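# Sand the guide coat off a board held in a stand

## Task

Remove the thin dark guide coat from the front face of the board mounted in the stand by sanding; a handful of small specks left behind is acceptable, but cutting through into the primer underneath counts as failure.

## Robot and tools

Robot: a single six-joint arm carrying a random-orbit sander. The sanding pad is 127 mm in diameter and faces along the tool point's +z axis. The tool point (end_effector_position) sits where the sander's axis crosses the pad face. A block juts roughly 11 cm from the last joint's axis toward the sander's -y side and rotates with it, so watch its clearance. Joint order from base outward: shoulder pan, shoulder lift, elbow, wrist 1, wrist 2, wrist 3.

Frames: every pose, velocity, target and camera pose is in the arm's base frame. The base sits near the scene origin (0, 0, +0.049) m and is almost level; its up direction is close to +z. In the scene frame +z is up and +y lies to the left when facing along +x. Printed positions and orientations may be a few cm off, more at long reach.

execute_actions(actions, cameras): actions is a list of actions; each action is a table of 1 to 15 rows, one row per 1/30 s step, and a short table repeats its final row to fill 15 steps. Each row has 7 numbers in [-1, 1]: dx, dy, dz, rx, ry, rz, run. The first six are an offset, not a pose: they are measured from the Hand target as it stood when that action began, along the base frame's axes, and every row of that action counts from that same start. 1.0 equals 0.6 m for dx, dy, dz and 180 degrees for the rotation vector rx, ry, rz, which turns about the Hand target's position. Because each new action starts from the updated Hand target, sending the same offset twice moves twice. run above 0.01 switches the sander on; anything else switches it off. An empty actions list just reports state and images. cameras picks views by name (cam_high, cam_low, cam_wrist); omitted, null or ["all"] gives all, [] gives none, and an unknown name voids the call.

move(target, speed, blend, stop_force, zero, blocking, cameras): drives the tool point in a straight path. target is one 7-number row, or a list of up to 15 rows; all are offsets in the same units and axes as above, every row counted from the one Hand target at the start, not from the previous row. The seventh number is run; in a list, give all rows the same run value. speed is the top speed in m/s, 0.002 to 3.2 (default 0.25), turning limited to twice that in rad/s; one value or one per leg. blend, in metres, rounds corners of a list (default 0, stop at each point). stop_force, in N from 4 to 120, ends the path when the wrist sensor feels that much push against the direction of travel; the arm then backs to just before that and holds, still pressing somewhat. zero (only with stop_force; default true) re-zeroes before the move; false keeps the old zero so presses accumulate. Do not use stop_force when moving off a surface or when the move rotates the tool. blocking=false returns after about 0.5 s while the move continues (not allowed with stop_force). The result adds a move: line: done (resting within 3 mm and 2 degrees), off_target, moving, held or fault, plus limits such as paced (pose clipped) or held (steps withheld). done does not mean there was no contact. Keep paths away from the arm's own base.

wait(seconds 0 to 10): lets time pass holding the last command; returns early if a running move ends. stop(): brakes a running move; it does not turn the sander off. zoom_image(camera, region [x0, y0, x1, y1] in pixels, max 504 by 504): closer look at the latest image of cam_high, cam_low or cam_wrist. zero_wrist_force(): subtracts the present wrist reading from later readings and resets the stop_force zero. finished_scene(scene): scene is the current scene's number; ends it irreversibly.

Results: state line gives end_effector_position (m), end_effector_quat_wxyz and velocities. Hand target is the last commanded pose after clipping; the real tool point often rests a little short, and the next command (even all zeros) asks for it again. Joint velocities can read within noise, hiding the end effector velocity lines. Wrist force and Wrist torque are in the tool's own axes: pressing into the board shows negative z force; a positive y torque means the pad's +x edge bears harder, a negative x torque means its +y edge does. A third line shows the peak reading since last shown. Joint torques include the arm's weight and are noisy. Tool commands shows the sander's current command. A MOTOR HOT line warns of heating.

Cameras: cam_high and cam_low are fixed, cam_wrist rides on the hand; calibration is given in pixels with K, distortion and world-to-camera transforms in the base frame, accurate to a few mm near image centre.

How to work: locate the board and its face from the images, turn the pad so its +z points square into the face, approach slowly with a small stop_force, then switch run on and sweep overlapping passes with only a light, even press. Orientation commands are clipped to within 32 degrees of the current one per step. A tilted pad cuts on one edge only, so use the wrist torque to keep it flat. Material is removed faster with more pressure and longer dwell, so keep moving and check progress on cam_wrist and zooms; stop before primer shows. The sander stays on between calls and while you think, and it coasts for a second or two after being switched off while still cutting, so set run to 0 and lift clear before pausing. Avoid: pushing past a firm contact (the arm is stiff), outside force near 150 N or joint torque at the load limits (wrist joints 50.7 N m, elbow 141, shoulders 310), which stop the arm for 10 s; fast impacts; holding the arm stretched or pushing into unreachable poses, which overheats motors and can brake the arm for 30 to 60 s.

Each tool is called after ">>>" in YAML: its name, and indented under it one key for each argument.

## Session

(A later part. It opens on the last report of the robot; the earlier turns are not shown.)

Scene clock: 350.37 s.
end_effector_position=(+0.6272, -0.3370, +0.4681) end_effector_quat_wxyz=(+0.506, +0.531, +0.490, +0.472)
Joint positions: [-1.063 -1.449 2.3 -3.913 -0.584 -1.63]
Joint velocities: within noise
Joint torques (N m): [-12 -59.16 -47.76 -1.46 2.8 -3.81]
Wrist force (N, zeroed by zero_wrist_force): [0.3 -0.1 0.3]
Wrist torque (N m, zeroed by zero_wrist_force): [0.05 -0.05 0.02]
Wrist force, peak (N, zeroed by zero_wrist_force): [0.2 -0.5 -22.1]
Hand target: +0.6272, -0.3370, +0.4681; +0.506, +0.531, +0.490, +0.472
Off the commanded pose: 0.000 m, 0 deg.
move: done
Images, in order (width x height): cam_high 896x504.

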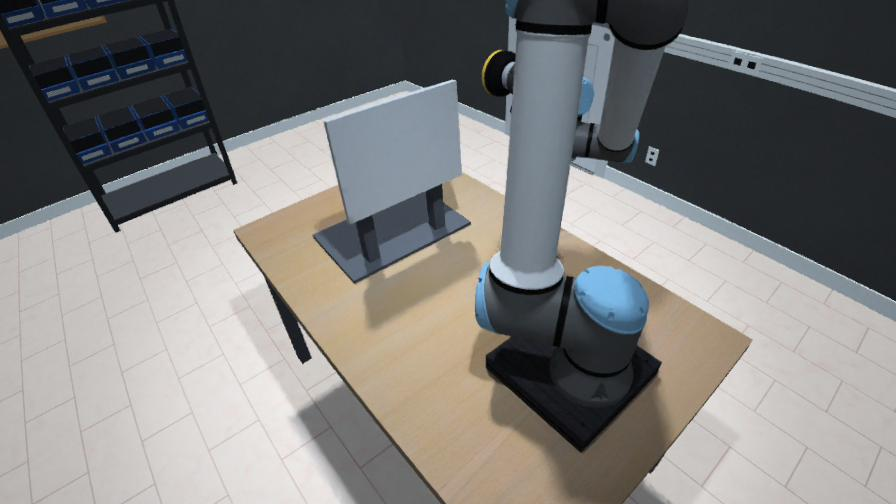

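>>> move:
  target:
    - [0.0713,0.7283,-0.4468,0,0,0,1]
    - [0.0913,0.8033,-0.4835,0,0,0,1]
    - [0.1083,0.8117,-0.4835,0,0,0,1]
    - [0.1112,0.8483,-0.4935,0,0,0,1]
    - [0.1085,0.8117,-0.4835,0,0,0,1]
    - [0.088,0.8033,-0.4835,0,0,0,1]
    - [0,0,0,0,0,0,0]
  speed: [0.4,0.15,0.03,0.018,0.018,0.08,0.4]
  cameras: ["cam_high"]

>>> zoom_image:
  camera: "cam_high"
  region: [340, 195, 380, 225]

Scene clock: 373.23 s.
end_effector_position=(+0.6272, -0.3370, +0.4681) end_effector_quat_wxyz=(+0.506, +0.531, +0.490, +0.472)
Joint positions: [-1.063 -1.449 2.3 -3.913 -0.584 -1.63]
Joint velocities: within noise
Joint torques (N m): [-13.67 -63.04 -49.23 -0.82 2.59 -3.52]
Wrist force (N, zeroed by zero_wrist_force): [0.5 -0.3 0.6]
Wrist torque (N m, zeroed by zero_wrist_force): [0.04 -0.05 0.02]
Wrist force, peak (N, zeroed by zero_wrist_force): [0.5 -0.2 -16.5]
Hand target: +0.6272, -0.3370, +0.4681; +0.506, +0.531, +0.490, +0.472
Off the commanded pose: 0.000 m, 0 deg.
move: done
Images, in order (width x height): cam_high 896x504.

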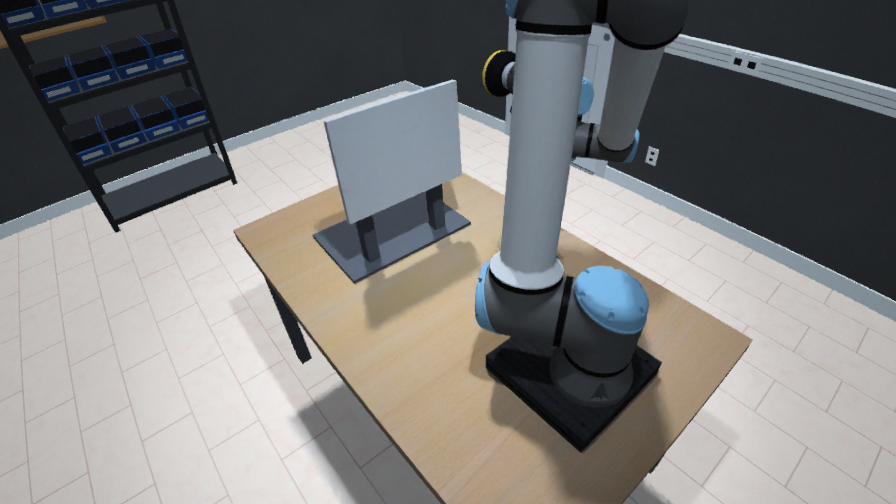

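Scaled by 12.600 from the camera's 896x504 image, which has a finer 1280x720 frame.

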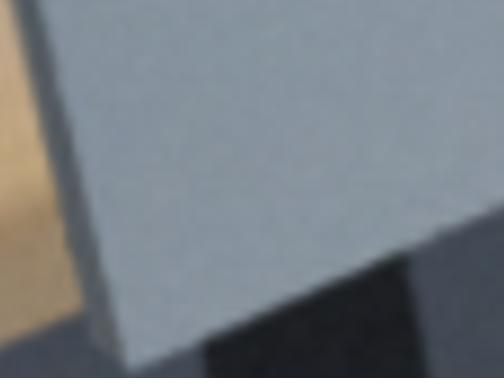

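>>> finished_scene:
  scene: 2

The scene is finished: the task was done.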